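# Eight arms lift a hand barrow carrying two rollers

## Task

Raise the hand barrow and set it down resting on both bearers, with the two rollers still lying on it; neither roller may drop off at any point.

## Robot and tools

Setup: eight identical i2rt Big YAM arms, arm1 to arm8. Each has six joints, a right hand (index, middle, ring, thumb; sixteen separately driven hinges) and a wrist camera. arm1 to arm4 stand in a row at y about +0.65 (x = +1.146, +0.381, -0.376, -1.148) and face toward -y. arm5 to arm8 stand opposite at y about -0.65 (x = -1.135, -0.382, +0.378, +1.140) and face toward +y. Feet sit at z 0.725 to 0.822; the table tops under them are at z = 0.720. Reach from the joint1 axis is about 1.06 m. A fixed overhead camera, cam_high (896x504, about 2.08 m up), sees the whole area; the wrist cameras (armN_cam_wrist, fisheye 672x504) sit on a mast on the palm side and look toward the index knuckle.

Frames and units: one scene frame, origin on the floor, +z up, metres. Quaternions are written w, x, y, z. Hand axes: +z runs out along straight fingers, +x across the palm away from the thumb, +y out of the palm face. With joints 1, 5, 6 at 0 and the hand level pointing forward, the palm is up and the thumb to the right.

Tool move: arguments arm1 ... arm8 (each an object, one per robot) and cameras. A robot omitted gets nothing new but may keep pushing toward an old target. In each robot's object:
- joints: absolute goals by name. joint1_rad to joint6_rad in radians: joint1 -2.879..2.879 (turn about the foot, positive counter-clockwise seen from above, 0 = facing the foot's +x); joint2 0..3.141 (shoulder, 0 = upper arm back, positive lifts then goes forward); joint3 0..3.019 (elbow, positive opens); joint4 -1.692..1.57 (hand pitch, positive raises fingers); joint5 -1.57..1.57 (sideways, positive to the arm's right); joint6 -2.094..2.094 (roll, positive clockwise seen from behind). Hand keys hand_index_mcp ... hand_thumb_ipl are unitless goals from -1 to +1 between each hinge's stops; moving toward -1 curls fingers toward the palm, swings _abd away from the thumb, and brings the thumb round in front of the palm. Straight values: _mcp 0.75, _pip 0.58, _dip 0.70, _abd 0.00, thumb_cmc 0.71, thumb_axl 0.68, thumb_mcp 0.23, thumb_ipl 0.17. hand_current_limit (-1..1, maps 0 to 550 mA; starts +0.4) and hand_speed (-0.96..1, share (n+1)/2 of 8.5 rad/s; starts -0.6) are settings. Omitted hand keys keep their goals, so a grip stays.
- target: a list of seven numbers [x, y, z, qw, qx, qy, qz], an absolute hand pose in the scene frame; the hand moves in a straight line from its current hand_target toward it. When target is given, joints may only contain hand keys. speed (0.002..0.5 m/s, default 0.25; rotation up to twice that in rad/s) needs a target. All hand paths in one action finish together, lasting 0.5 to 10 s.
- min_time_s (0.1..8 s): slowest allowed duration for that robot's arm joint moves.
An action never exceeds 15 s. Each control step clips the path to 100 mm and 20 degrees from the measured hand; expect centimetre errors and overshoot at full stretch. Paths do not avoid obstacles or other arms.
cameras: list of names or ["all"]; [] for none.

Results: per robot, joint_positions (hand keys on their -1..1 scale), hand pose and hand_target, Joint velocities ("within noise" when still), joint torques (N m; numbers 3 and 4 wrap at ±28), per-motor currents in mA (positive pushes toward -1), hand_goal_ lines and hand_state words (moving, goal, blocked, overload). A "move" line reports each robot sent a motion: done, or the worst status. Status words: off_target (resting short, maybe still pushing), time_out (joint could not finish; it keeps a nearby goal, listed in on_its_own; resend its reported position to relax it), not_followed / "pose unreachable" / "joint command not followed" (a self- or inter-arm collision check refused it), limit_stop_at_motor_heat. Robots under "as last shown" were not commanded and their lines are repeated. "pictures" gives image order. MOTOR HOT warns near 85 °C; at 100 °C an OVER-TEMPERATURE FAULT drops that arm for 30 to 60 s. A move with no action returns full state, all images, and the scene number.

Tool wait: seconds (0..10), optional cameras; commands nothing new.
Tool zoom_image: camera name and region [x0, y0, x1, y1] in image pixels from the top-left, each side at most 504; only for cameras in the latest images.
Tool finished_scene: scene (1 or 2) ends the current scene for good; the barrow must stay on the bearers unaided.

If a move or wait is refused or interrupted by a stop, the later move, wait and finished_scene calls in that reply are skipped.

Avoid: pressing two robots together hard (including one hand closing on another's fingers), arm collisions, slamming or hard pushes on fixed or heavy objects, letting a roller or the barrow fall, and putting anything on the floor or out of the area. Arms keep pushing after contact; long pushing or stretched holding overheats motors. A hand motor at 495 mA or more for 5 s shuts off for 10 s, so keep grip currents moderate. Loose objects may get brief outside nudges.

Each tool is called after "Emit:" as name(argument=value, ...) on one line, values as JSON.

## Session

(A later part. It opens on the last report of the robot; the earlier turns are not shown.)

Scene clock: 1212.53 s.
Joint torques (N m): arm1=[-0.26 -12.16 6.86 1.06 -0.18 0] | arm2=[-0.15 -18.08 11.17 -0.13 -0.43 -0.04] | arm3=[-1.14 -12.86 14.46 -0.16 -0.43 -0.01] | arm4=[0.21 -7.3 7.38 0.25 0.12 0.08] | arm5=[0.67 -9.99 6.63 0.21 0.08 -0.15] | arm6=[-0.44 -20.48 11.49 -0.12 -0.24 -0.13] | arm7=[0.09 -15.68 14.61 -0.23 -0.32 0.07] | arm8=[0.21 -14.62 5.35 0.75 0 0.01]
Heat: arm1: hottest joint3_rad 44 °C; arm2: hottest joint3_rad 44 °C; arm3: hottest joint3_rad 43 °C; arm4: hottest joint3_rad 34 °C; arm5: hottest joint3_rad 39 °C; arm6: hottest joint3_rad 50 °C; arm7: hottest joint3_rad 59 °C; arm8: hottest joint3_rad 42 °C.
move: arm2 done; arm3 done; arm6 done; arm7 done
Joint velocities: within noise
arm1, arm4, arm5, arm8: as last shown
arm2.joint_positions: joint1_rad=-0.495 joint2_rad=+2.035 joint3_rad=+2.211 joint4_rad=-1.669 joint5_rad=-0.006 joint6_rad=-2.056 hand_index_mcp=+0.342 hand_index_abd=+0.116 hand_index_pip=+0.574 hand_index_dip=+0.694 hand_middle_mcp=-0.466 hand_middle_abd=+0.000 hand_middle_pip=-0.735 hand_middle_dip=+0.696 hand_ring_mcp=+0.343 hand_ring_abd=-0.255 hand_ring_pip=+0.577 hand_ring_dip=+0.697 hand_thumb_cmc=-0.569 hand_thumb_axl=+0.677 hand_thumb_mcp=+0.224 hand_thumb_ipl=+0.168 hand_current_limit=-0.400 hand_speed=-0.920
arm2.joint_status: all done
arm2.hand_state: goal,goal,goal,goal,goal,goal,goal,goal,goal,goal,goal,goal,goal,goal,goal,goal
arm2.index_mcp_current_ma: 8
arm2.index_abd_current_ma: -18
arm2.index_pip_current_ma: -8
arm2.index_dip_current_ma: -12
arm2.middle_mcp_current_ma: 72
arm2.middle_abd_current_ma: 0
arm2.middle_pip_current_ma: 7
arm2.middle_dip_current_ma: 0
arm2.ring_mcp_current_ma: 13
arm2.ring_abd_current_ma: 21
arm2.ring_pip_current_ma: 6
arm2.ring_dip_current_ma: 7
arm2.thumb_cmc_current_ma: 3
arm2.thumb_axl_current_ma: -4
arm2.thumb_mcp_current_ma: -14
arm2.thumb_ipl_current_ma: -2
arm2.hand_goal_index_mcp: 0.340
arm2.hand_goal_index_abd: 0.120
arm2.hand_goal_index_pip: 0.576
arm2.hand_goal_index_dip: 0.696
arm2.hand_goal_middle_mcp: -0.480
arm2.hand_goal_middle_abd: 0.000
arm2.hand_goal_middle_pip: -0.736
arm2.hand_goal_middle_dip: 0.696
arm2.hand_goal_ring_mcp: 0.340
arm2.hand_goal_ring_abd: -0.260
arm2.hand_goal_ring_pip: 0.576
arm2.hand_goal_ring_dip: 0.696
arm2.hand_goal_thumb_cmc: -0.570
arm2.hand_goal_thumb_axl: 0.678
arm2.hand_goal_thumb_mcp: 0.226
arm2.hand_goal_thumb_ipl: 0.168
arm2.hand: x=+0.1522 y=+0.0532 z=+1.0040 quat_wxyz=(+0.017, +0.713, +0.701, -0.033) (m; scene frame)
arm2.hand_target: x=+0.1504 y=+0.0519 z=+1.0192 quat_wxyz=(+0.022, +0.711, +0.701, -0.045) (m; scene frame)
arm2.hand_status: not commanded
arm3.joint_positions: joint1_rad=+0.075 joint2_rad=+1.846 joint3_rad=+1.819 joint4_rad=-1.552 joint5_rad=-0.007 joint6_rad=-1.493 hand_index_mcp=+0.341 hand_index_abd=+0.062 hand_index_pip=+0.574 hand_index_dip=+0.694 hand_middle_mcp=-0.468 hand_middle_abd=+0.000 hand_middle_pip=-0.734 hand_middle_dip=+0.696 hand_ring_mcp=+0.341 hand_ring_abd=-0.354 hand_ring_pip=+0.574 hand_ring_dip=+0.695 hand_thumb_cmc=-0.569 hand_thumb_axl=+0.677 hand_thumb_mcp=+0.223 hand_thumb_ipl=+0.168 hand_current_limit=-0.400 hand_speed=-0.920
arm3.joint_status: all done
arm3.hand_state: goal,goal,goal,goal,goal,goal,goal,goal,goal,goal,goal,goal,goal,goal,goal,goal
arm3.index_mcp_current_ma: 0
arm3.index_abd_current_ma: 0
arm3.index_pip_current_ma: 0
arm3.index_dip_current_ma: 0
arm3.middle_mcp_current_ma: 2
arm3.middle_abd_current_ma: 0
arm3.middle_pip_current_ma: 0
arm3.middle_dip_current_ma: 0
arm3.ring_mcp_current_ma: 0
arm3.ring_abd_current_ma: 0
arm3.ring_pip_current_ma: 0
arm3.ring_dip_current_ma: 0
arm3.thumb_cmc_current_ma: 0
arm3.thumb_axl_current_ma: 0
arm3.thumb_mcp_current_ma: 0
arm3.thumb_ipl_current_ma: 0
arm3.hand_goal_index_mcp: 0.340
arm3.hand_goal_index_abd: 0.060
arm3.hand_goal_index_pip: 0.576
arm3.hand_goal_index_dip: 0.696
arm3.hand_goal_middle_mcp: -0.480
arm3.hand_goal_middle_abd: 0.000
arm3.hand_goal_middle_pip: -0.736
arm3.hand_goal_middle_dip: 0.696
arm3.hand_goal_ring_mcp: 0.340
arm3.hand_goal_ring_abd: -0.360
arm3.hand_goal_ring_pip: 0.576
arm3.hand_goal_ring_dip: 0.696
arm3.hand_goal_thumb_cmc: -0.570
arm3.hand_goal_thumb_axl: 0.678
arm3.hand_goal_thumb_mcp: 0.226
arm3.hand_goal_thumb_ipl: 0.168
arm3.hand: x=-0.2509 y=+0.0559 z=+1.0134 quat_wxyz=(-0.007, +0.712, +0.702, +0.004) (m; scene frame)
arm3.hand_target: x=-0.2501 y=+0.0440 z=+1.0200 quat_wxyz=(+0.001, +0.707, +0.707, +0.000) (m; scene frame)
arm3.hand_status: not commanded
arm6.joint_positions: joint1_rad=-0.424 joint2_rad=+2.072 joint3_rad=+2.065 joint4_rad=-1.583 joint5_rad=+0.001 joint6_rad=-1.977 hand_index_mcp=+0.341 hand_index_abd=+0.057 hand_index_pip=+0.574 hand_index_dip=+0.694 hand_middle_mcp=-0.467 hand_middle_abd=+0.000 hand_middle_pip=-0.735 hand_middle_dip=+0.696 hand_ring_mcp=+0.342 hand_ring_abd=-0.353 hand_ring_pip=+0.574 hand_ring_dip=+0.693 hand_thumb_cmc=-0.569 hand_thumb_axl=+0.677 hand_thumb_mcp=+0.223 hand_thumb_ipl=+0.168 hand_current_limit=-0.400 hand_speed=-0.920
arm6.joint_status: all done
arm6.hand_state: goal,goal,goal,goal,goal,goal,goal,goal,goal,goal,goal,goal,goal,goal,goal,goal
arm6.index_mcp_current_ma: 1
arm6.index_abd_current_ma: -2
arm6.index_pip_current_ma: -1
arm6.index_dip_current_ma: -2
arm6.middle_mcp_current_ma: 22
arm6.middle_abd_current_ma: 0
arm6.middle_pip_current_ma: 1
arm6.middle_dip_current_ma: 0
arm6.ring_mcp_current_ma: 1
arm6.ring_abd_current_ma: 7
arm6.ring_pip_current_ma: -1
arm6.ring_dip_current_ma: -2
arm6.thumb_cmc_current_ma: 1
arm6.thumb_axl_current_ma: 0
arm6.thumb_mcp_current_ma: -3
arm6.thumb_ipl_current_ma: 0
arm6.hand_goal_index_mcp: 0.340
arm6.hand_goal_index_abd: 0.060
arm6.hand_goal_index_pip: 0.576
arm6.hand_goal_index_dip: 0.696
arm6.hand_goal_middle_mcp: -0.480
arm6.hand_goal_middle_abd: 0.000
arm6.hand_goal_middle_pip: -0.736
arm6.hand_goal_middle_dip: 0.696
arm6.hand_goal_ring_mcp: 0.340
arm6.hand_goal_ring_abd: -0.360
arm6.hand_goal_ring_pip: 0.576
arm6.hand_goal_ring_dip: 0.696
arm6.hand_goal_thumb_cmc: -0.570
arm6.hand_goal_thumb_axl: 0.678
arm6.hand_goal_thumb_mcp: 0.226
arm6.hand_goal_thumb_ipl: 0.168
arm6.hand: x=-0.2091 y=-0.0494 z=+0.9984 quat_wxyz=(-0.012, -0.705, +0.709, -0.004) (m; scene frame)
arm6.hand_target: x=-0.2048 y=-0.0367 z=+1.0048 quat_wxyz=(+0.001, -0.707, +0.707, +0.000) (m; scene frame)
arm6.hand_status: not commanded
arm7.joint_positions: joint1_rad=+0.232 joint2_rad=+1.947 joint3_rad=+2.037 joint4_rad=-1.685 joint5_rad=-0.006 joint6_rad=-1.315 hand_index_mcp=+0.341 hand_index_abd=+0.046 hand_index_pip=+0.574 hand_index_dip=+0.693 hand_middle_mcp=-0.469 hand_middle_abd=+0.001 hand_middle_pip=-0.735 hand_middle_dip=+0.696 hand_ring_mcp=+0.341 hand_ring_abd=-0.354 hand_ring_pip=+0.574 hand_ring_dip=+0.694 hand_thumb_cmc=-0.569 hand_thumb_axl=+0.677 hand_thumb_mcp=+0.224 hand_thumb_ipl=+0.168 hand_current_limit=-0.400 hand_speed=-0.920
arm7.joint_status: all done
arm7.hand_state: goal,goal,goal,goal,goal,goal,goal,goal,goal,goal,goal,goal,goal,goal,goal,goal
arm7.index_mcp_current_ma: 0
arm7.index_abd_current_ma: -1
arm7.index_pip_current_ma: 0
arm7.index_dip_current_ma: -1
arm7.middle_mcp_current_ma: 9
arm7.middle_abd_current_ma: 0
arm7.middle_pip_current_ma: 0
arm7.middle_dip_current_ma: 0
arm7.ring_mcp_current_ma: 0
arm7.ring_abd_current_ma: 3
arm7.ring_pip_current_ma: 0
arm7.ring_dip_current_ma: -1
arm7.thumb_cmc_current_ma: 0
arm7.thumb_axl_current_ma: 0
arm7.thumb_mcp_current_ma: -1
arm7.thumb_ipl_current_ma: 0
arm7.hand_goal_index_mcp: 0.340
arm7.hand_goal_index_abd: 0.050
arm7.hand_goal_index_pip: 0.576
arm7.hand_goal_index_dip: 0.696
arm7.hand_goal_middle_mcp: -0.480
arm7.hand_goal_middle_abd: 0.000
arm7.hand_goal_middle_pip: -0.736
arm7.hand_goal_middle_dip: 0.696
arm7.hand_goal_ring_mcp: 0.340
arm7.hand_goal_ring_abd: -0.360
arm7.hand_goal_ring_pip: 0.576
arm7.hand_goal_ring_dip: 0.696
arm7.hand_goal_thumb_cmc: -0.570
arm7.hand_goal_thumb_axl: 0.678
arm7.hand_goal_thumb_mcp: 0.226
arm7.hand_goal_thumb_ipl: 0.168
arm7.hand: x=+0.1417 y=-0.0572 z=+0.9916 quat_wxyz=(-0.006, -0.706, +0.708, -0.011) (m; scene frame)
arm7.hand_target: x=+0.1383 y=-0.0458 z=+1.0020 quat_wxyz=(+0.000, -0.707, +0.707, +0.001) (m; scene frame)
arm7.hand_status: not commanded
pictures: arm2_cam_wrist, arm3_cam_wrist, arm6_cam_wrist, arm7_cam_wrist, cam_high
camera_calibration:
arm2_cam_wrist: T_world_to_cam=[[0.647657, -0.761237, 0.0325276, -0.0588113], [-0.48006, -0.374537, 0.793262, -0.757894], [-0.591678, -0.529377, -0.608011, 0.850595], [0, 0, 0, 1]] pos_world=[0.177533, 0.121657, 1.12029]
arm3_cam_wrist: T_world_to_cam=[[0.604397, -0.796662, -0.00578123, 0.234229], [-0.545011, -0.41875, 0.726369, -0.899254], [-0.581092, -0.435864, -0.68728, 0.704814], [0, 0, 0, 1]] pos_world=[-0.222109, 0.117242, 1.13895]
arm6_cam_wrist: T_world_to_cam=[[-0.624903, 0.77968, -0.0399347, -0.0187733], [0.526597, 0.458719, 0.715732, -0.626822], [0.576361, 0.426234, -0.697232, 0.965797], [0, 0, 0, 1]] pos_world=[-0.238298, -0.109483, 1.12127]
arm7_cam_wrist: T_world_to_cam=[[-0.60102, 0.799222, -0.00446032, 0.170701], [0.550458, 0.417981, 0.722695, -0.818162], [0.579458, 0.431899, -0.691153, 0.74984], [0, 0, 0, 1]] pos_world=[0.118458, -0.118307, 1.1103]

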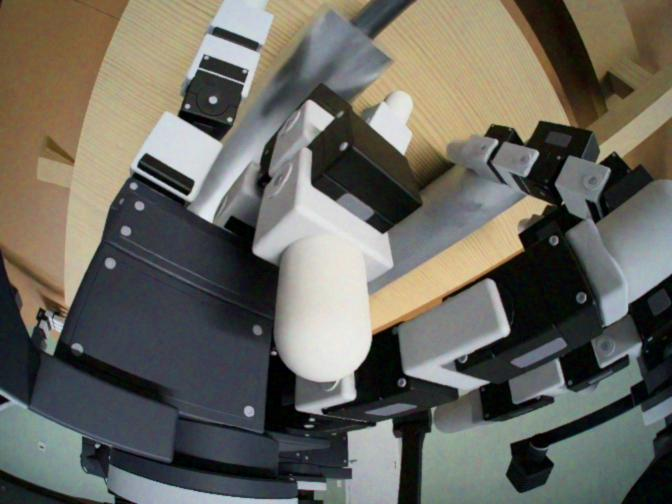

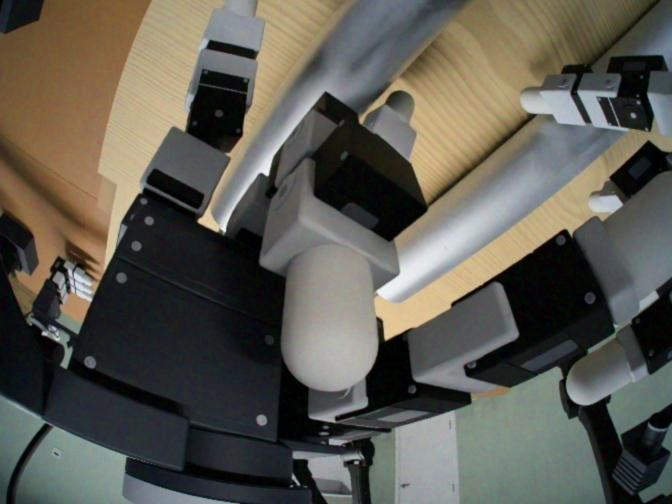

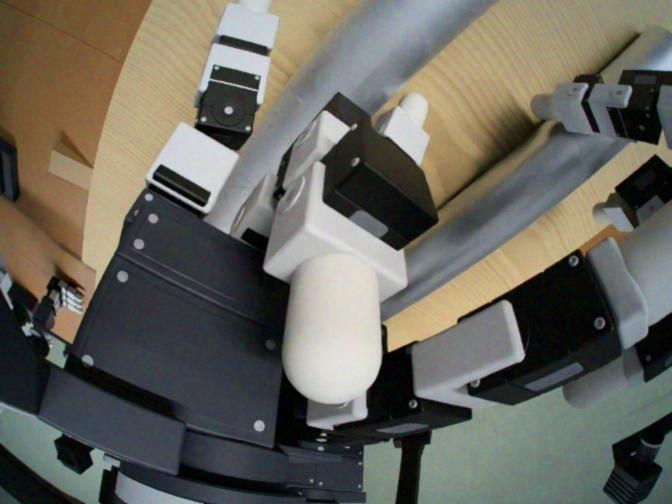

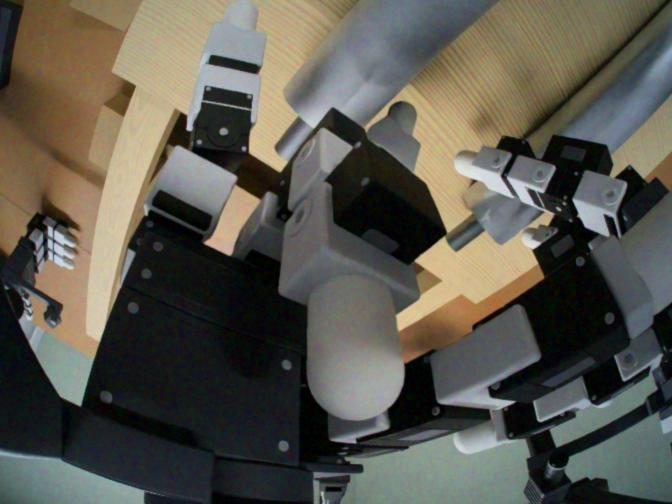

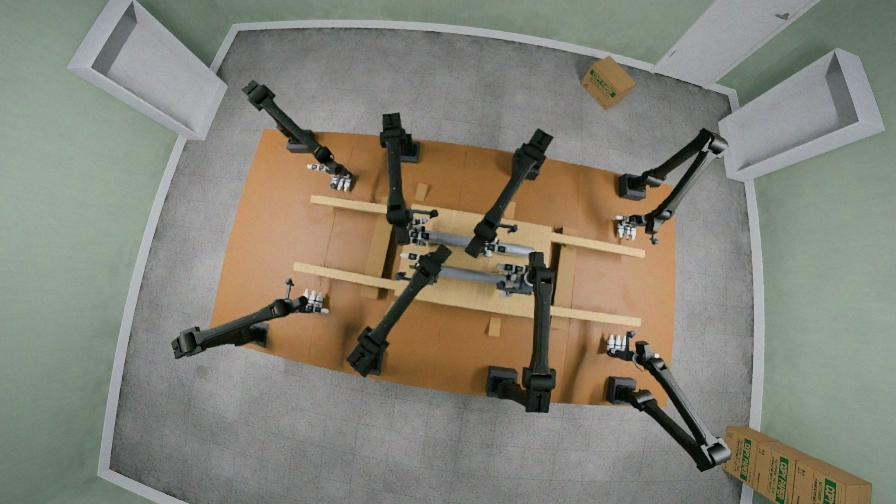

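Emit:
wait(seconds=0, cameras=["arm2_cam_wrist", "arm7_cam_wrist", "arm6_cam_wrist", "arm3_cam_wrist"])

Scene clock: 1233.13 s.
Joint torques (N m): arm1=[-0.09 -11.69 6.93 1.06 -0.17 0.01] | arm2=[0.79 -18.08 11.17 0.06 -0.4 -0.05] | arm3=[-1.2 -12.81 14.48 -0.16 -0.44 -0.02] | arm4=[0.5 -7.18 7.42 0.21 0.12 0.07] | arm5=[0.62 -10.05 6.58 0.24 0.09 -0.15] | arm6=[-0.44 -20.54 11.47 -0.13 -0.24 -0.13] | arm7=[-0.03 -15.56 14.61 -0.23 -0.31 0.07] | arm8=[0.26 -14.39 5.41 0.87 0.01 0.02]
Heat: arm1: hottest joint3_rad 44 °C; arm2: hottest joint3_rad 44 °C; arm3: hottest joint3_rad 44 °C; arm4: hottest joint3_rad 34 °C; arm5: hottest joint3_rad 39 °C; arm6: hottest joint3_rad 51 °C; arm7: hottest joint3_rad 61 °C; arm8: hottest joint3_rad 42 °C.
Joint velocities: within noise
arm1.joint_positions: joint1_rad=-0.952 joint2_rad=+1.629 joint3_rad=+1.108 joint4_rad=-1.060 joint5_rad=-0.005 joint6_rad=-0.959 hand_index_mcp=+0.759 hand_index_abd=-0.003 hand_index_pip=-0.750 hand_index_dip=+0.699 hand_middle_mcp=+0.758 hand_middle_abd=-0.001 hand_middle_pip=-0.750 hand_middle_dip=+0.700 hand_ring_mcp=+0.758 hand_ring_abd=-0.001 hand_ring_pip=-0.750 hand_ring_dip=+0.700 hand_thumb_cmc=+0.712 hand_thumb_axl=+0.681 hand_thumb_mcp=+0.216 hand_thumb_ipl=+0.164 hand_current_limit=+0.780 hand_speed=-0.600
arm1.joint_status: not commanded
arm1.hand_state: goal,goal,goal,goal,goal,goal,goal,goal,goal,goal,goal,goal,goal,goal,goal,goal
arm1.index_mcp_current_ma: 2
arm1.index_abd_current_ma: 0
arm1.index_pip_current_ma: 0
arm1.index_dip_current_ma: 1
arm1.middle_mcp_current_ma: 1
arm1.middle_abd_current_ma: 0
arm1.middle_pip_current_ma: 0
arm1.middle_dip_current_ma: 1
arm1.ring_mcp_current_ma: 1
arm1.ring_abd_current_ma: 0
arm1.ring_pip_current_ma: 0
arm1.ring_dip_current_ma: 1
arm1.thumb_cmc_current_ma: 0
arm1.thumb_axl_current_ma: 1
arm1.thumb_mcp_current_ma: -7
arm1.thumb_ipl_current_ma: -2
arm1.hand_goal_index_mcp: 0.754
arm1.hand_goal_index_abd: 0.000
arm1.hand_goal_index_pip: -0.750
arm1.hand_goal_index_dip: 0.696
arm1.hand_goal_middle_mcp: 0.754
arm1.hand_goal_middle_abd: 0.000
arm1.hand_goal_middle_pip: -0.750
arm1.hand_goal_middle_dip: 0.696
arm1.hand_goal_ring_mcp: 0.754
arm1.hand_goal_ring_abd: 0.000
arm1.hand_goal_ring_pip: -0.750
arm1.hand_goal_ring_dip: 0.696
arm1.hand_goal_thumb_cmc: 0.714
arm1.hand_goal_thumb_axl: 0.678
arm1.hand_goal_thumb_mcp: 0.226
arm1.hand_goal_thumb_ipl: 0.168
arm1.hand: x=+0.7615 y=+0.3193 z=+0.7832 quat_wxyz=(-0.008, +1.000, -0.002, +0.009) (m; scene frame)
arm1.hand_target: x=+0.7601 y=+0.3200 z=+0.7919 quat_wxyz=(+0.000, +1.000, +0.000, +0.000) (m; scene frame)
arm1.hand_status: not commanded
arm2.joint_positions: joint1_rad=-0.495 joint2_rad=+2.035 joint3_rad=+2.211 joint4_rad=-1.669 joint5_rad=-0.006 joint6_rad=-2.056 hand_index_mcp=+0.342 hand_index_abd=+0.116 hand_index_pip=+0.574 hand_index_dip=+0.694 hand_middle_mcp=-0.466 hand_middle_abd=+0.000 hand_middle_pip=-0.735 hand_middle_dip=+0.696 hand_ring_mcp=+0.343 hand_ring_abd=-0.255 hand_ring_pip=+0.577 hand_ring_dip=+0.697 hand_thumb_cmc=-0.569 hand_thumb_axl=+0.677 hand_thumb_mcp=+0.224 hand_thumb_ipl=+0.168 hand_current_limit=-0.400 hand_speed=-0.920
arm2.joint_status: all done
arm2.hand_state: goal,goal,goal,goal,goal,goal,goal,goal,goal,goal,goal,goal,goal,goal,goal,goal
arm2.index_mcp_current_ma: 8
arm2.index_abd_current_ma: -18
arm2.index_pip_current_ma: -8
arm2.index_dip_current_ma: -12
arm2.middle_mcp_current_ma: 72
arm2.middle_abd_current_ma: 0
arm2.middle_pip_current_ma: 7
arm2.middle_dip_current_ma: 0
arm2.ring_mcp_current_ma: 13
arm2.ring_abd_current_ma: 21
arm2.ring_pip_current_ma: 6
arm2.ring_dip_current_ma: 7
arm2.thumb_cmc_current_ma: 3
arm2.thumb_axl_current_ma: -4
arm2.thumb_mcp_current_ma: -14
arm2.thumb_ipl_current_ma: -2
arm2.hand_goal_index_mcp: 0.340
arm2.hand_goal_index_abd: 0.120
arm2.hand_goal_index_pip: 0.576
arm2.hand_goal_index_dip: 0.696
arm2.hand_goal_middle_mcp: -0.480
arm2.hand_goal_middle_abd: 0.000
arm2.hand_goal_middle_pip: -0.736
arm2.hand_goal_middle_dip: 0.696
arm2.hand_goal_ring_mcp: 0.340
arm2.hand_goal_ring_abd: -0.260
arm2.hand_goal_ring_pip: 0.576
arm2.hand_goal_ring_dip: 0.696
arm2.hand_goal_thumb_cmc: -0.570
arm2.hand_goal_thumb_axl: 0.678
arm2.hand_goal_thumb_mcp: 0.226
arm2.hand_goal_thumb_ipl: 0.168
arm2.hand: x=+0.1522 y=+0.0532 z=+1.0040 quat_wxyz=(+0.017, +0.713, +0.701, -0.033) (m; scene frame)
arm2.hand_target: x=+0.1504 y=+0.0519 z=+1.0192 quat_wxyz=(+0.022, +0.711, +0.701, -0.045) (m; scene frame)
arm2.hand_status: not commanded
arm3.joint_positions: joint1_rad=+0.075 joint2_rad=+1.846 joint3_rad=+1.819 joint4_rad=-1.552 joint5_rad=-0.007 joint6_rad=-1.493 hand_index_mcp=+0.341 hand_index_abd=+0.062 hand_index_pip=+0.574 hand_index_dip=+0.694 hand_middle_mcp=-0.468 hand_middle_abd=+0.000 hand_middle_pip=-0.734 hand_middle_dip=+0.696 hand_ring_mcp=+0.341 hand_ring_abd=-0.354 hand_ring_pip=+0.574 hand_ring_dip=+0.695 hand_thumb_cmc=-0.569 hand_thumb_axl=+0.677 hand_thumb_mcp=+0.223 hand_thumb_ipl=+0.168 hand_current_limit=-0.400 hand_speed=-0.920
arm3.joint_status: all done
arm3.hand_state: goal,goal,goal,goal,goal,goal,goal,goal,goal,goal,goal,goal,goal,goal,goal,goal
arm3.index_mcp_current_ma: 0
arm3.index_abd_current_ma: 0
arm3.index_pip_current_ma: 0
arm3.index_dip_current_ma: 0
arm3.middle_mcp_current_ma: 2
arm3.middle_abd_current_ma: 0
arm3.middle_pip_current_ma: 0
arm3.middle_dip_current_ma: 0
arm3.ring_mcp_current_ma: 0
arm3.ring_abd_current_ma: 0
arm3.ring_pip_current_ma: 0
arm3.ring_dip_current_ma: 0
arm3.thumb_cmc_current_ma: 0
arm3.thumb_axl_current_ma: 0
arm3.thumb_mcp_current_ma: 0
arm3.thumb_ipl_current_ma: 0
arm3.hand_goal_index_mcp: 0.340
arm3.hand_goal_index_abd: 0.060
arm3.hand_goal_index_pip: 0.576
arm3.hand_goal_index_dip: 0.696
arm3.hand_goal_middle_mcp: -0.480
arm3.hand_goal_middle_abd: 0.000
arm3.hand_goal_middle_pip: -0.736
arm3.hand_goal_middle_dip: 0.696
arm3.hand_goal_ring_mcp: 0.340
arm3.hand_goal_ring_abd: -0.360
arm3.hand_goal_ring_pip: 0.576
arm3.hand_goal_ring_dip: 0.696
arm3.hand_goal_thumb_cmc: -0.570
arm3.hand_goal_thumb_axl: 0.678
arm3.hand_goal_thumb_mcp: 0.226
arm3.hand_goal_thumb_ipl: 0.168
arm3.hand: x=-0.2509 y=+0.0559 z=+1.0134 quat_wxyz=(-0.007, +0.712, +0.702, +0.004) (m; scene frame)
arm3.hand_target: x=-0.2501 y=+0.0440 z=+1.0200 quat_wxyz=(+0.001, +0.707, +0.707, +0.000) (m; scene frame)
arm3.hand_status: not commanded
arm4.joint_positions: joint1_rad=+0.319 joint2_rad=+1.243 joint3_rad=+0.546 joint4_rad=-0.885 joint5_rad=-0.002 joint6_rad=+0.308 hand_index_mcp=+0.759 hand_index_abd=+0.002 hand_index_pip=-0.750 hand_index_dip=+0.700 hand_middle_mcp=+0.760 hand_middle_abd=+0.001 hand_middle_pip=-0.750 hand_middle_dip=+0.700 hand_ring_mcp=+0.759 hand_ring_abd=+0.003 hand_ring_pip=-0.750 hand_ring_dip=+0.700 hand_thumb_cmc=+0.712 hand_thumb_axl=+0.676 hand_thumb_mcp=+0.214 hand_thumb_ipl=+0.163 hand_current_limit=+0.780 hand_speed=-0.600
arm4.joint_status: not commanded
arm4.hand_state: goal,goal,goal,goal,goal,goal,goal,goal,goal,goal,goal,goal,goal,goal,goal,goal
arm4.index_mcp_current_ma: 4
arm4.index_abd_current_ma: 1
arm4.index_pip_current_ma: 0
arm4.index_dip_current_ma: 3
arm4.middle_mcp_current_ma: 5
arm4.middle_abd_current_ma: 0
arm4.middle_pip_current_ma: 0
arm4.middle_dip_current_ma: 3
arm4.ring_mcp_current_ma: 4
arm4.ring_abd_current_ma: 2
arm4.ring_pip_current_ma: 0
arm4.ring_dip_current_ma: 3
arm4.thumb_cmc_current_ma: -1
arm4.thumb_axl_current_ma: -2
arm4.thumb_mcp_current_ma: -19
arm4.thumb_ipl_current_ma: -5
arm4.hand_goal_index_mcp: 0.754
arm4.hand_goal_index_abd: 0.000
arm4.hand_goal_index_pip: -0.750
arm4.hand_goal_index_dip: 0.696
arm4.hand_goal_middle_mcp: 0.754
arm4.hand_goal_middle_abd: 0.000
arm4.hand_goal_middle_pip: -0.750
arm4.hand_goal_middle_dip: 0.696
arm4.hand_goal_ring_mcp: 0.754
arm4.hand_goal_ring_abd: 0.000
arm4.hand_goal_ring_pip: -0.750
arm4.hand_goal_ring_dip: 0.696
arm4.hand_goal_thumb_cmc: 0.714
arm4.hand_goal_thumb_axl: 0.678
arm4.hand_goal_thumb_mcp: 0.226
arm4.hand_goal_thumb_ipl: 0.168
arm4.hand: x=-1.0931 y=+0.3274 z=+0.7983 quat_wxyz=(-0.001, +1.000, +0.002, +0.000) (m; scene frame)
arm4.hand_target: x=-1.0920 y=+0.3299 z=+0.7999 quat_wxyz=(+0.000, +1.000, +0.000, +0.000) (m; scene frame)
arm4.hand_status: not commanded
arm5.joint_positions: joint1_rad=-0.169 joint2_rad=+1.417 joint3_rad=+0.609 joint4_rad=-0.804 joint5_rad=+0.009 joint6_rad=-0.140 hand_index_mcp=+0.758 hand_index_abd=+0.000 hand_index_pip=-0.750 hand_index_dip=+0.699 hand_middle_mcp=+0.758 hand_middle_abd=-0.002 hand_middle_pip=-0.750 hand_middle_dip=+0.699 hand_ring_mcp=+0.758 hand_ring_abd=+0.000 hand_ring_pip=-0.750 hand_ring_dip=+0.699 hand_thumb_cmc=+0.712 hand_thumb_axl=+0.680 hand_thumb_mcp=+0.216 hand_thumb_ipl=+0.164 hand_current_limit=+0.780 hand_speed=-0.600
arm5.joint_status: not commanded
arm5.hand_state: goal,goal,goal,goal,goal,goal,goal,goal,goal,goal,goal,goal,goal,goal,goal,goal
arm5.index_mcp_current_ma: 12
arm5.index_abd_current_ma: 0
arm5.index_pip_current_ma: 0
arm5.index_dip_current_ma: 9
arm5.middle_mcp_current_ma: 11
arm5.middle_abd_current_ma: -4
arm5.middle_pip_current_ma: 0
arm5.middle_dip_current_ma: 9
arm5.ring_mcp_current_ma: 13
arm5.ring_abd_current_ma: -1
arm5.ring_pip_current_ma: 0
arm5.ring_dip_current_ma: 10
arm5.thumb_cmc_current_ma: -6
arm5.thumb_axl_current_ma: 8
arm5.thumb_mcp_current_ma: -44
arm5.thumb_ipl_current_ma: -18
arm5.hand_goal_index_mcp: 0.754
arm5.hand_goal_index_abd: 0.000
arm5.hand_goal_index_pip: -0.750
arm5.hand_goal_index_dip: 0.696
arm5.hand_goal_middle_mcp: 0.754
arm5.hand_goal_middle_abd: 0.000
arm5.hand_goal_middle_pip: -0.750
arm5.hand_goal_middle_dip: 0.696
arm5.hand_goal_ring_mcp: 0.754
arm5.hand_goal_ring_abd: 0.000
arm5.hand_goal_ring_pip: -0.750
arm5.hand_goal_ring_dip: 0.696
arm5.hand_goal_thumb_cmc: 0.714
arm5.hand_goal_thumb_axl: 0.678
arm5.hand_goal_thumb_mcp: 0.226
arm5.hand_goal_thumb_ipl: 0.168
arm5.hand: x=-1.0724 y=-0.2813 z=+0.7857 quat_wxyz=(-0.004, -0.002, +1.000, -0.017) (m; scene frame)
arm5.hand_target: x=-1.0660 y=-0.2751 z=+0.7950 quat_wxyz=(+0.000, +0.000, +1.000, +0.000) (m; scene frame)
arm5.hand_status: not commanded
arm6.joint_positions: joint1_rad=-0.424 joint2_rad=+2.072 joint3_rad=+2.065 joint4_rad=-1.583 joint5_rad=+0.001 joint6_rad=-1.977 hand_index_mcp=+0.341 hand_index_abd=+0.057 hand_index_pip=+0.574 hand_index_dip=+0.694 hand_middle_mcp=-0.467 hand_middle_abd=+0.000 hand_middle_pip=-0.735 hand_middle_dip=+0.696 hand_ring_mcp=+0.342 hand_ring_abd=-0.353 hand_ring_pip=+0.574 hand_ring_dip=+0.693 hand_thumb_cmc=-0.569 hand_thumb_axl=+0.677 hand_thumb_mcp=+0.223 hand_thumb_ipl=+0.168 hand_current_limit=-0.400 hand_speed=-0.920
arm6.joint_status: all done
arm6.hand_state: goal,goal,goal,goal,goal,goal,goal,goal,goal,goal,goal,goal,goal,goal,goal,goal
arm6.index_mcp_current_ma: 1
arm6.index_abd_current_ma: -2
arm6.index_pip_current_ma: -1
arm6.index_dip_current_ma: -2
arm6.middle_mcp_current_ma: 22
arm6.middle_abd_current_ma: 0
arm6.middle_pip_current_ma: 1
arm6.middle_dip_current_ma: 0
arm6.ring_mcp_current_ma: 1
arm6.ring_abd_current_ma: 7
arm6.ring_pip_current_ma: -1
arm6.ring_dip_current_ma: -2
arm6.thumb_cmc_current_ma: 1
arm6.thumb_axl_current_ma: 0
arm6.thumb_mcp_current_ma: -3
arm6.thumb_ipl_current_ma: 0
arm6.hand_goal_index_mcp: 0.340
arm6.hand_goal_index_abd: 0.060
arm6.hand_goal_index_pip: 0.576
arm6.hand_goal_index_dip: 0.696
arm6.hand_goal_middle_mcp: -0.480
arm6.hand_goal_middle_abd: 0.000
arm6.hand_goal_middle_pip: -0.736
arm6.hand_goal_middle_dip: 0.696
arm6.hand_goal_ring_mcp: 0.340
arm6.hand_goal_ring_abd: -0.360
arm6.hand_goal_ring_pip: 0.576
arm6.hand_goal_ring_dip: 0.696
arm6.hand_goal_thumb_cmc: -0.570
arm6.hand_goal_thumb_axl: 0.678
arm6.hand_goal_thumb_mcp: 0.226
arm6.hand_goal_thumb_ipl: 0.168
arm6.hand: x=-0.2091 y=-0.0494 z=+0.9984 quat_wxyz=(-0.012, -0.705, +0.709, -0.004) (m; scene frame)
arm6.hand_target: x=-0.2048 y=-0.0367 z=+1.0048 quat_wxyz=(+0.001, -0.707, +0.707, +0.000) (m; scene frame)
arm6.hand_status: not commanded
arm7.joint_positions: joint1_rad=+0.232 joint2_rad=+1.947 joint3_rad=+2.037 joint4_rad=-1.685 joint5_rad=-0.006 joint6_rad=-1.315 hand_index_mcp=+0.341 hand_index_abd=+0.050 hand_index_pip=+0.574 hand_index_dip=+0.693 hand_middle_mcp=-0.469 hand_middle_abd=+0.001 hand_middle_pip=-0.735 hand_middle_dip=+0.696 hand_ring_mcp=+0.341 hand_ring_abd=-0.354 hand_ring_pip=+0.574 hand_ring_dip=+0.694 hand_thumb_cmc=-0.569 hand_thumb_axl=+0.677 hand_thumb_mcp=+0.224 hand_thumb_ipl=+0.168 hand_current_limit=-0.400 hand_speed=-0.920
arm7.joint_status: all done
arm7.hand_state: goal,goal,goal,goal,goal,goal,goal,goal,goal,goal,goal,goal,goal,goal,goal,goal
arm7.index_mcp_current_ma: 0
arm7.index_abd_current_ma: 0
arm7.index_pip_current_ma: 0
arm7.index_dip_current_ma: -1
arm7.middle_mcp_current_ma: 9
arm7.middle_abd_current_ma: 0
arm7.middle_pip_current_ma: 0
arm7.middle_dip_current_ma: 0
arm7.ring_mcp_current_ma: 0
arm7.ring_abd_current_ma: 3
arm7.ring_pip_current_ma: 0
arm7.ring_dip_current_ma: -1
arm7.thumb_cmc_current_ma: 0
arm7.thumb_axl_current_ma: 0
arm7.thumb_mcp_current_ma: -1
arm7.thumb_ipl_current_ma: 0
arm7.hand_goal_index_mcp: 0.340
arm7.hand_goal_index_abd: 0.050
arm7.hand_goal_index_pip: 0.576
arm7.hand_goal_index_dip: 0.696
arm7.hand_goal_middle_mcp: -0.480
arm7.hand_goal_middle_abd: 0.000
arm7.hand_goal_middle_pip: -0.736
arm7.hand_goal_middle_dip: 0.696
arm7.hand_goal_ring_mcp: 0.340
arm7.hand_goal_ring_abd: -0.360
arm7.hand_goal_ring_pip: 0.576
arm7.hand_goal_ring_dip: 0.696
arm7.hand_goal_thumb_cmc: -0.570
arm7.hand_goal_thumb_axl: 0.678
arm7.hand_goal_thumb_mcp: 0.226
arm7.hand_goal_thumb_ipl: 0.168
arm7.hand: x=+0.1417 y=-0.0572 z=+0.9916 quat_wxyz=(-0.006, -0.706, +0.708, -0.011) (m; scene frame)
arm7.hand_target: x=+0.1383 y=-0.0458 z=+1.0020 quat_wxyz=(+0.000, -0.707, +0.707, +0.001) (m; scene frame)
arm7.hand_status: not commanded
arm8.joint_positions: joint1_rad=+0.979 joint2_rad=+1.734 joint3_rad=+1.072 joint4_rad=-0.922 joint5_rad=-0.006 joint6_rad=+1.030 hand_index_mcp=+0.759 hand_index_abd=+0.001 hand_index_pip=-0.750 hand_index_dip=+0.699 hand_middle_mcp=+0.758 hand_middle_abd=+0.003 hand_middle_pip=-0.750 hand_middle_dip=+0.700 hand_ring_mcp=+0.747 hand_ring_abd=-0.001 hand_ring_pip=-0.755 hand_ring_dip=+0.699 hand_thumb_cmc=+0.712 hand_thumb_axl=+0.676 hand_thumb_mcp=+0.215 hand_thumb_ipl=+0.164 hand_current_limit=+0.780 hand_speed=-0.600
arm8.joint_status: not commanded
arm8.hand_state: goal,goal,goal,goal,goal,goal,goal,goal,goal,goal,goal,goal,goal,goal,goal,goal
arm8.index_mcp_current_ma: 7
arm8.index_abd_current_ma: 0
arm8.index_pip_current_ma: 0
arm8.index_dip_current_ma: 5
arm8.middle_mcp_current_ma: 6
arm8.middle_abd_current_ma: 3
arm8.middle_pip_current_ma: 0
arm8.middle_dip_current_ma: 5
arm8.ring_mcp_current_ma: -11
arm8.ring_abd_current_ma: -1
arm8.ring_pip_current_ma: -7
arm8.ring_dip_current_ma: 5
arm8.thumb_cmc_current_ma: -2
arm8.thumb_axl_current_ma: -3
arm8.thumb_mcp_current_ma: -28
arm8.thumb_ipl_current_ma: -8
arm8.hand_goal_index_mcp: 0.754
arm8.hand_goal_index_abd: 0.000
arm8.hand_goal_index_pip: -0.750
arm8.hand_goal_index_dip: 0.696
arm8.hand_goal_middle_mcp: 0.754
arm8.hand_goal_middle_abd: 0.000
arm8.hand_goal_middle_pip: -0.750
arm8.hand_goal_middle_dip: 0.696
arm8.hand_goal_ring_mcp: 0.754
arm8.hand_goal_ring_abd: 0.000
arm8.hand_goal_ring_pip: -0.750
arm8.hand_goal_ring_dip: 0.696
arm8.hand_goal_thumb_cmc: 0.714
arm8.hand_goal_thumb_axl: 0.678
arm8.hand_goal_thumb_mcp: 0.226
arm8.hand_goal_thumb_ipl: 0.168
arm8.hand: x=+0.7773 y=-0.3378 z=+0.7902 quat_wxyz=(+0.010, +0.000, +1.000, -0.005) (m; scene frame)
arm8.hand_target: x=+0.7731 y=-0.3400 z=+0.7969 quat_wxyz=(+0.000, +0.000, +1.000, +0.000) (m; scene frame)
arm8.hand_status: not commanded
pictures: arm2_cam_wrist, arm3_cam_wrist, arm6_cam_wrist, arm7_cam_wrist
camera_calibration:
arm2_cam_wrist: T_world_to_cam=[[0.647657, -0.761237, 0.0325276, -0.0588113], [-0.48006, -0.374537, 0.793262, -0.757894], [-0.591678, -0.529377, -0.608011, 0.850595], [0, 0, 0, 1]] pos_world=[0.177533, 0.121657, 1.12029]
arm3_cam_wrist: T_world_to_cam=[[0.604397, -0.796662, -0.00578123, 0.234229], [-0.545011, -0.41875, 0.726369, -0.899254], [-0.581092, -0.435864, -0.68728, 0.704814], [0, 0, 0, 1]] pos_world=[-0.222109, 0.117242, 1.13895]
arm6_cam_wrist: T_world_to_cam=[[-0.624903, 0.77968, -0.0399347, -0.0187733], [0.526597, 0.458719, 0.715732, -0.626822], [0.576361, 0.426234, -0.697232, 0.965797], [0, 0, 0, 1]] pos_world=[-0.238298, -0.109483, 1.12127]
arm7_cam_wrist: T_world_to_cam=[[-0.60102, 0.799222, -0.00446032, 0.170701], [0.550458, 0.417981, 0.722695, -0.818162], [0.579458, 0.431899, -0.691153, 0.74984], [0, 0, 0, 1]] pos_world=[0.118458, -0.118307, 1.1103]

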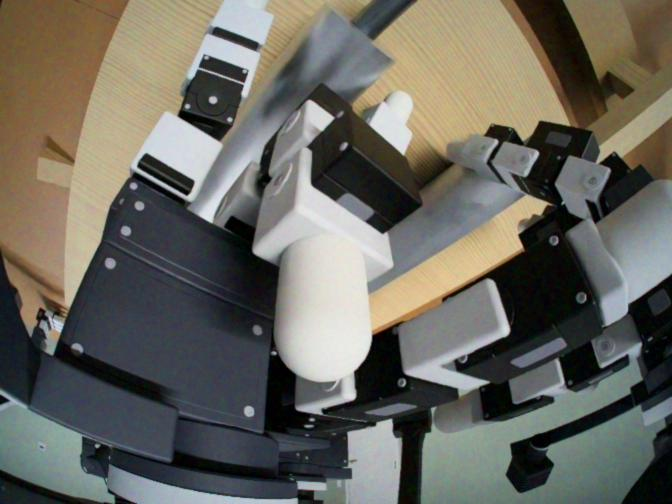

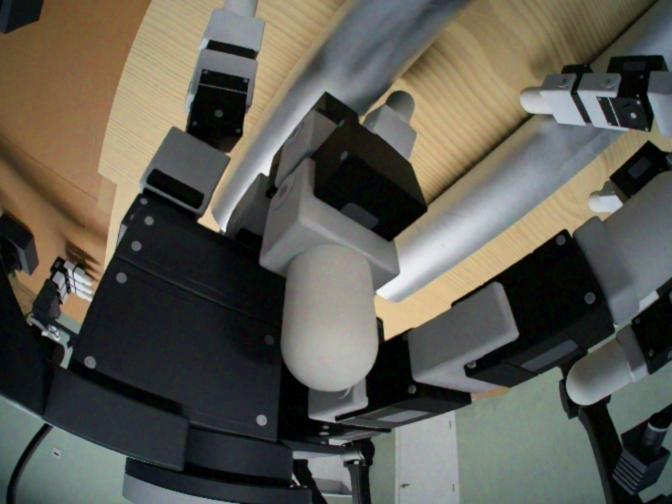

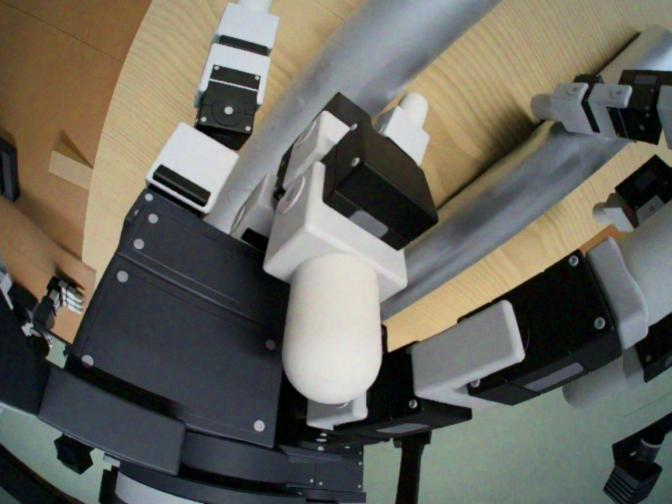

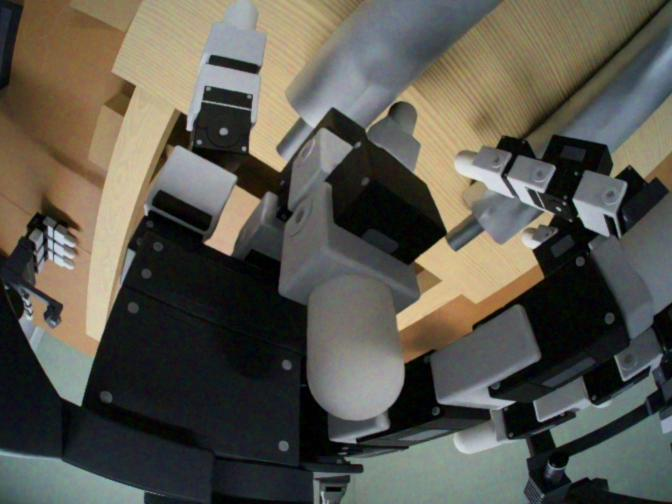

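Emit:
move(arm2={"joints": {"hand_index_abd": 0.22}}, arm3={"joints": {"hand_index_abd": 0.18}}, arm6={"joints": {"hand_index_abd": 0.18}}, arm7={"joints": {"hand_index_abd": 0.17}}, cameras=["arm2_cam_wrist", "arm7_cam_wrist", "arm6_cam_wrist", "arm3_cam_wrist"])

Scene clock: 1276.20 s.
Joint torques (N m): arm1=[0.03 -11.58 6.82 1.06 -0.16 0.02] | arm2=[0.38 -18.08 11.03 0.17 -0.38 -0.01] | arm3=[-1.2 -12.81 14.48 -0.16 -0.44 -0.02] | arm4=[0.38 -7.18 7.39 0.25 0.13 0.07] | arm5=[0.56 -9.88 6.57 0.23 0.09 -0.15] | arm6=[-0.5 -20.37 11.47 -0.14 -0.24 -0.13] | arm7=[-0.03 -15.68 14.61 -0.21 -0.31 0.07] | arm8=[0.15 -14.51 5.39 0.85 0.01 0.03]
Heat: arm1: hottest joint3_rad 43 °C; arm2: hottest joint3_rad 45 °C; arm3: hottest joint3_rad 46 °C; arm4: hottest joint3_rad 33 °C; arm5: hottest joint3_rad 39 °C; arm6: hottest joint3_rad 53 °C; arm7: hottest joint3_rad 64 °C; arm8: hottest joint3_rad 42 °C.
move: arm2 done; arm3 done; arm6 done; arm7 done
Joint velocities: within noise
arm1, arm4, arm5, arm8: as last shown
arm2.joint_positions: joint1_rad=-0.495 joint2_rad=+2.035 joint3_rad=+2.211 joint4_rad=-1.669 joint5_rad=-0.006 joint6_rad=-2.056 hand_index_mcp=+0.342 hand_index_abd=+0.215 hand_index_pip=+0.574 hand_index_dip=+0.694 hand_middle_mcp=-0.466 hand_middle_abd=+0.000 hand_middle_pip=-0.735 hand_middle_dip=+0.696 hand_ring_mcp=+0.343 hand_ring_abd=-0.255 hand_ring_pip=+0.577 hand_ring_dip=+0.697 hand_thumb_cmc=-0.569 hand_thumb_axl=+0.677 hand_thumb_mcp=+0.224 hand_thumb_ipl=+0.168 hand_current_limit=-0.400 hand_speed=-0.920
arm2.joint_status: all done
arm2.hand_state: goal,goal,goal,goal,goal,goal,goal,goal,goal,goal,goal,goal,goal,goal,goal,goal
arm2.index_mcp_current_ma: 8
arm2.index_abd_current_ma: -22
arm2.index_pip_current_ma: -8
arm2.index_dip_current_ma: -12
arm2.middle_mcp_current_ma: 72
arm2.middle_abd_current_ma: 0
arm2.middle_pip_current_ma: 7
arm2.middle_dip_current_ma: 0
arm2.ring_mcp_current_ma: 13
arm2.ring_abd_current_ma: 21
arm2.ring_pip_current_ma: 6
arm2.ring_dip_current_ma: 7
arm2.thumb_cmc_current_ma: 3
arm2.thumb_axl_current_ma: -4
arm2.thumb_mcp_current_ma: -14
arm2.thumb_ipl_current_ma: -2
arm2.hand_goal_index_mcp: 0.340
arm2.hand_goal_index_abd: 0.220
arm2.hand_goal_index_pip: 0.576
arm2.hand_goal_index_dip: 0.696
arm2.hand_goal_middle_mcp: -0.480
arm2.hand_goal_middle_abd: 0.000
arm2.hand_goal_middle_pip: -0.736
arm2.hand_goal_middle_dip: 0.696
arm2.hand_goal_ring_mcp: 0.340
arm2.hand_goal_ring_abd: -0.260
arm2.hand_goal_ring_pip: 0.576
arm2.hand_goal_ring_dip: 0.696
arm2.hand_goal_thumb_cmc: -0.570
arm2.hand_goal_thumb_axl: 0.678
arm2.hand_goal_thumb_mcp: 0.226
arm2.hand_goal_thumb_ipl: 0.168
arm2.hand: x=+0.1522 y=+0.0532 z=+1.0040 quat_wxyz=(+0.017, +0.713, +0.701, -0.033) (m; scene frame)
arm2.hand_target: x=+0.1504 y=+0.0519 z=+1.0192 quat_wxyz=(+0.022, +0.711, +0.701, -0.045) (m; scene frame)
arm2.hand_status: not commanded
arm3.joint_positions: joint1_rad=+0.075 joint2_rad=+1.846 joint3_rad=+1.819 joint4_rad=-1.552 joint5_rad=-0.007 joint6_rad=-1.493 hand_index_mcp=+0.341 hand_index_abd=+0.176 hand_index_pip=+0.574 hand_index_dip=+0.694 hand_middle_mcp=-0.468 hand_middle_abd=+0.000 hand_middle_pip=-0.734 hand_middle_dip=+0.696 hand_ring_mcp=+0.341 hand_ring_abd=-0.354 hand_ring_pip=+0.574 hand_ring_dip=+0.695 hand_thumb_cmc=-0.569 hand_thumb_axl=+0.677 hand_thumb_mcp=+0.223 hand_thumb_ipl=+0.168 hand_current_limit=-0.400 hand_speed=-0.920
arm3.joint_status: all done
arm3.hand_state: goal,goal,goal,goal,goal,goal,goal,goal,goal,goal,goal,goal,goal,goal,goal,goal
arm3.index_mcp_current_ma: 0
arm3.index_abd_current_ma: 0
arm3.index_pip_current_ma: 0
arm3.index_dip_current_ma: 0
arm3.middle_mcp_current_ma: 2
arm3.middle_abd_current_ma: 0
arm3.middle_pip_current_ma: 0
arm3.middle_dip_current_ma: 0
arm3.ring_mcp_current_ma: 0
arm3.ring_abd_current_ma: 0
arm3.ring_pip_current_ma: 0
arm3.ring_dip_current_ma: 0
arm3.thumb_cmc_current_ma: 0
arm3.thumb_axl_current_ma: 0
arm3.thumb_mcp_current_ma: 0
arm3.thumb_ipl_current_ma: 0
arm3.hand_goal_index_mcp: 0.340
arm3.hand_goal_index_abd: 0.180
arm3.hand_goal_index_pip: 0.576
arm3.hand_goal_index_dip: 0.696
arm3.hand_goal_middle_mcp: -0.480
arm3.hand_goal_middle_abd: 0.000
arm3.hand_goal_middle_pip: -0.736
arm3.hand_goal_middle_dip: 0.696
arm3.hand_goal_ring_mcp: 0.340
arm3.hand_goal_ring_abd: -0.360
arm3.hand_goal_ring_pip: 0.576
arm3.hand_goal_ring_dip: 0.696
arm3.hand_goal_thumb_cmc: -0.570
arm3.hand_goal_thumb_axl: 0.678
arm3.hand_goal_thumb_mcp: 0.226
arm3.hand_goal_thumb_ipl: 0.168
arm3.hand: x=-0.2509 y=+0.0559 z=+1.0134 quat_wxyz=(-0.007, +0.712, +0.702, +0.004) (m; scene frame)
arm3.hand_target: x=-0.2501 y=+0.0440 z=+1.0200 quat_wxyz=(+0.001, +0.707, +0.707, +0.000) (m; scene frame)
arm3.hand_status: not commanded
arm6.joint_positions: joint1_rad=-0.424 joint2_rad=+2.072 joint3_rad=+2.065 joint4_rad=-1.583 joint5_rad=+0.001 joint6_rad=-1.977 hand_index_mcp=+0.341 hand_index_abd=+0.176 hand_index_pip=+0.574 hand_index_dip=+0.694 hand_middle_mcp=-0.467 hand_middle_abd=+0.000 hand_middle_pip=-0.735 hand_middle_dip=+0.696 hand_ring_mcp=+0.342 hand_ring_abd=-0.353 hand_ring_pip=+0.574 hand_ring_dip=+0.693 hand_thumb_cmc=-0.569 hand_thumb_axl=+0.677 hand_thumb_mcp=+0.223 hand_thumb_ipl=+0.168 hand_current_limit=-0.400 hand_speed=-0.920
arm6.joint_status: all done
arm6.hand_state: goal,goal,goal,goal,goal,goal,goal,goal,goal,goal,goal,goal,goal,goal,goal,goal
arm6.index_mcp_current_ma: 1
arm6.index_abd_current_ma: -3
arm6.index_pip_current_ma: -1
arm6.index_dip_current_ma: -2
arm6.middle_mcp_current_ma: 22
arm6.middle_abd_current_ma: 0
arm6.middle_pip_current_ma: 1
arm6.middle_dip_current_ma: 0
arm6.ring_mcp_current_ma: 1
arm6.ring_abd_current_ma: 7
arm6.ring_pip_current_ma: -1
arm6.ring_dip_current_ma: -2
arm6.thumb_cmc_current_ma: 1
arm6.thumb_axl_current_ma: 0
arm6.thumb_mcp_current_ma: -3
arm6.thumb_ipl_current_ma: 0
arm6.hand_goal_index_mcp: 0.340
arm6.hand_goal_index_abd: 0.180
arm6.hand_goal_index_pip: 0.576
arm6.hand_goal_index_dip: 0.696
arm6.hand_goal_middle_mcp: -0.480
arm6.hand_goal_middle_abd: 0.000
arm6.hand_goal_middle_pip: -0.736
arm6.hand_goal_middle_dip: 0.696
arm6.hand_goal_ring_mcp: 0.340
arm6.hand_goal_ring_abd: -0.360
arm6.hand_goal_ring_pip: 0.576
arm6.hand_goal_ring_dip: 0.696
arm6.hand_goal_thumb_cmc: -0.570
arm6.hand_goal_thumb_axl: 0.678
arm6.hand_goal_thumb_mcp: 0.226
arm6.hand_goal_thumb_ipl: 0.168
arm6.hand: x=-0.2091 y=-0.0494 z=+0.9984 quat_wxyz=(-0.012, -0.705, +0.709, -0.004) (m; scene frame)
arm6.hand_target: x=-0.2048 y=-0.0367 z=+1.0048 quat_wxyz=(+0.001, -0.707, +0.707, +0.000) (m; scene frame)
arm6.hand_status: not commanded
arm7.joint_positions: joint1_rad=+0.232 joint2_rad=+1.947 joint3_rad=+2.037 joint4_rad=-1.685 joint5_rad=-0.006 joint6_rad=-1.315 hand_index_mcp=+0.341 hand_index_abd=+0.165 hand_index_pip=+0.574 hand_index_dip=+0.693 hand_middle_mcp=-0.469 hand_middle_abd=+0.001 hand_middle_pip=-0.735 hand_middle_dip=+0.696 hand_ring_mcp=+0.341 hand_ring_abd=-0.354 hand_ring_pip=+0.574 hand_ring_dip=+0.694 hand_thumb_cmc=-0.569 hand_thumb_axl=+0.677 hand_thumb_mcp=+0.224 hand_thumb_ipl=+0.168 hand_current_limit=-0.400 hand_speed=-0.920
arm7.joint_status: all done
arm7.hand_state: goal,goal,goal,goal,goal,goal,goal,goal,goal,goal,goal,goal,goal,goal,goal,goal
arm7.index_mcp_current_ma: 0
arm7.index_abd_current_ma: -2
arm7.index_pip_current_ma: 0
arm7.index_dip_current_ma: -1
arm7.middle_mcp_current_ma: 9
arm7.middle_abd_current_ma: 0
arm7.middle_pip_current_ma: 0
arm7.middle_dip_current_ma: 0
arm7.ring_mcp_current_ma: 0
arm7.ring_abd_current_ma: 3
arm7.ring_pip_current_ma: 0
arm7.ring_dip_current_ma: -1
arm7.thumb_cmc_current_ma: 0
arm7.thumb_axl_current_ma: 0
arm7.thumb_mcp_current_ma: -1
arm7.thumb_ipl_current_ma: 0
arm7.hand_goal_index_mcp: 0.340
arm7.hand_goal_index_abd: 0.170
arm7.hand_goal_index_pip: 0.576
arm7.hand_goal_index_dip: 0.696
arm7.hand_goal_middle_mcp: -0.480
arm7.hand_goal_middle_abd: 0.000
arm7.hand_goal_middle_pip: -0.736
arm7.hand_goal_middle_dip: 0.696
arm7.hand_goal_ring_mcp: 0.340
arm7.hand_goal_ring_abd: -0.360
arm7.hand_goal_ring_pip: 0.576
arm7.hand_goal_ring_dip: 0.696
arm7.hand_goal_thumb_cmc: -0.570
arm7.hand_goal_thumb_axl: 0.678
arm7.hand_goal_thumb_mcp: 0.226
arm7.hand_goal_thumb_ipl: 0.168
arm7.hand: x=+0.1417 y=-0.0572 z=+0.9916 quat_wxyz=(-0.006, -0.706, +0.708, -0.011) (m; scene frame)
arm7.hand_target: x=+0.1383 y=-0.0458 z=+1.0020 quat_wxyz=(+0.000, -0.707, +0.707, +0.001) (m; scene frame)
arm7.hand_status: not commanded
pictures: arm2_cam_wrist, arm3_cam_wrist, arm6_cam_wrist, arm7_cam_wrist
camera_calibration:
arm2_cam_wrist: T_world_to_cam=[[0.647657, -0.761237, 0.0325276, -0.0588113], [-0.48006, -0.374537, 0.793262, -0.757894], [-0.591678, -0.529377, -0.608011, 0.850595], [0, 0, 0, 1]] pos_world=[0.177533, 0.121657, 1.12029]
arm3_cam_wrist: T_world_to_cam=[[0.604397, -0.796662, -0.00578123, 0.234229], [-0.545011, -0.41875, 0.726369, -0.899254], [-0.581092, -0.435864, -0.68728, 0.704814], [0, 0, 0, 1]] pos_world=[-0.222109, 0.117242, 1.13895]
arm6_cam_wrist: T_world_to_cam=[[-0.624903, 0.77968, -0.0399347, -0.0187733], [0.526597, 0.458719, 0.715732, -0.626822], [0.576361, 0.426234, -0.697232, 0.965797], [0, 0, 0, 1]] pos_world=[-0.238298, -0.109483, 1.12127]
arm7_cam_wrist: T_world_to_cam=[[-0.60102, 0.799222, -0.00446032, 0.170701], [0.550458, 0.417981, 0.722695, -0.818162], [0.579458, 0.431899, -0.691153, 0.74984], [0, 0, 0, 1]] pos_world=[0.118458, -0.118307, 1.1103]

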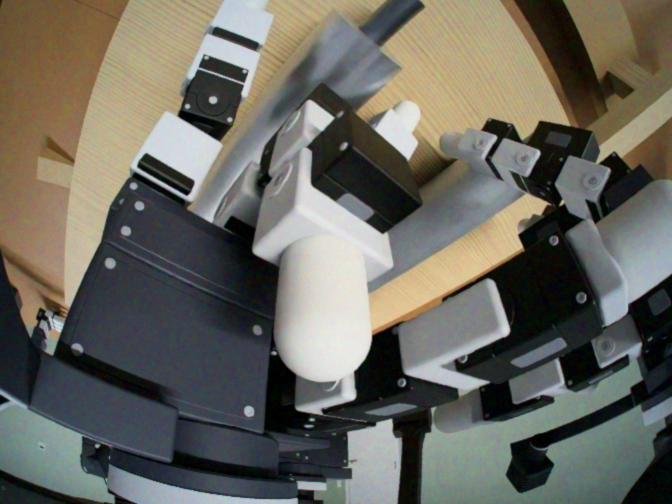

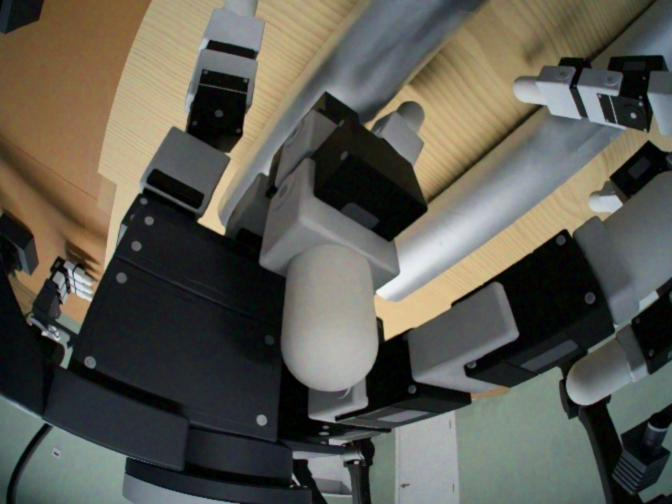

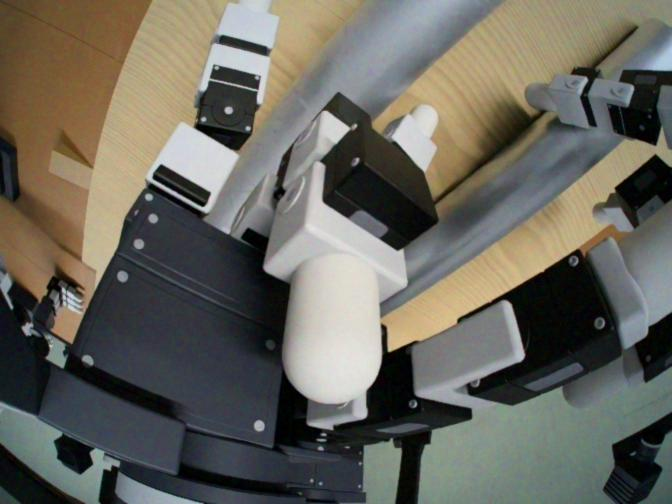

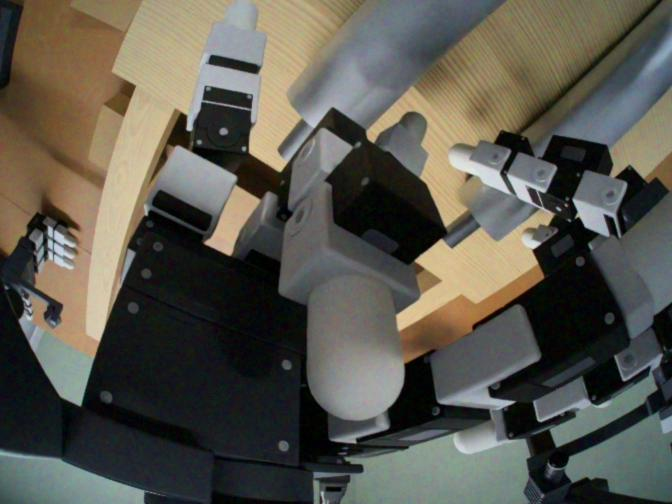

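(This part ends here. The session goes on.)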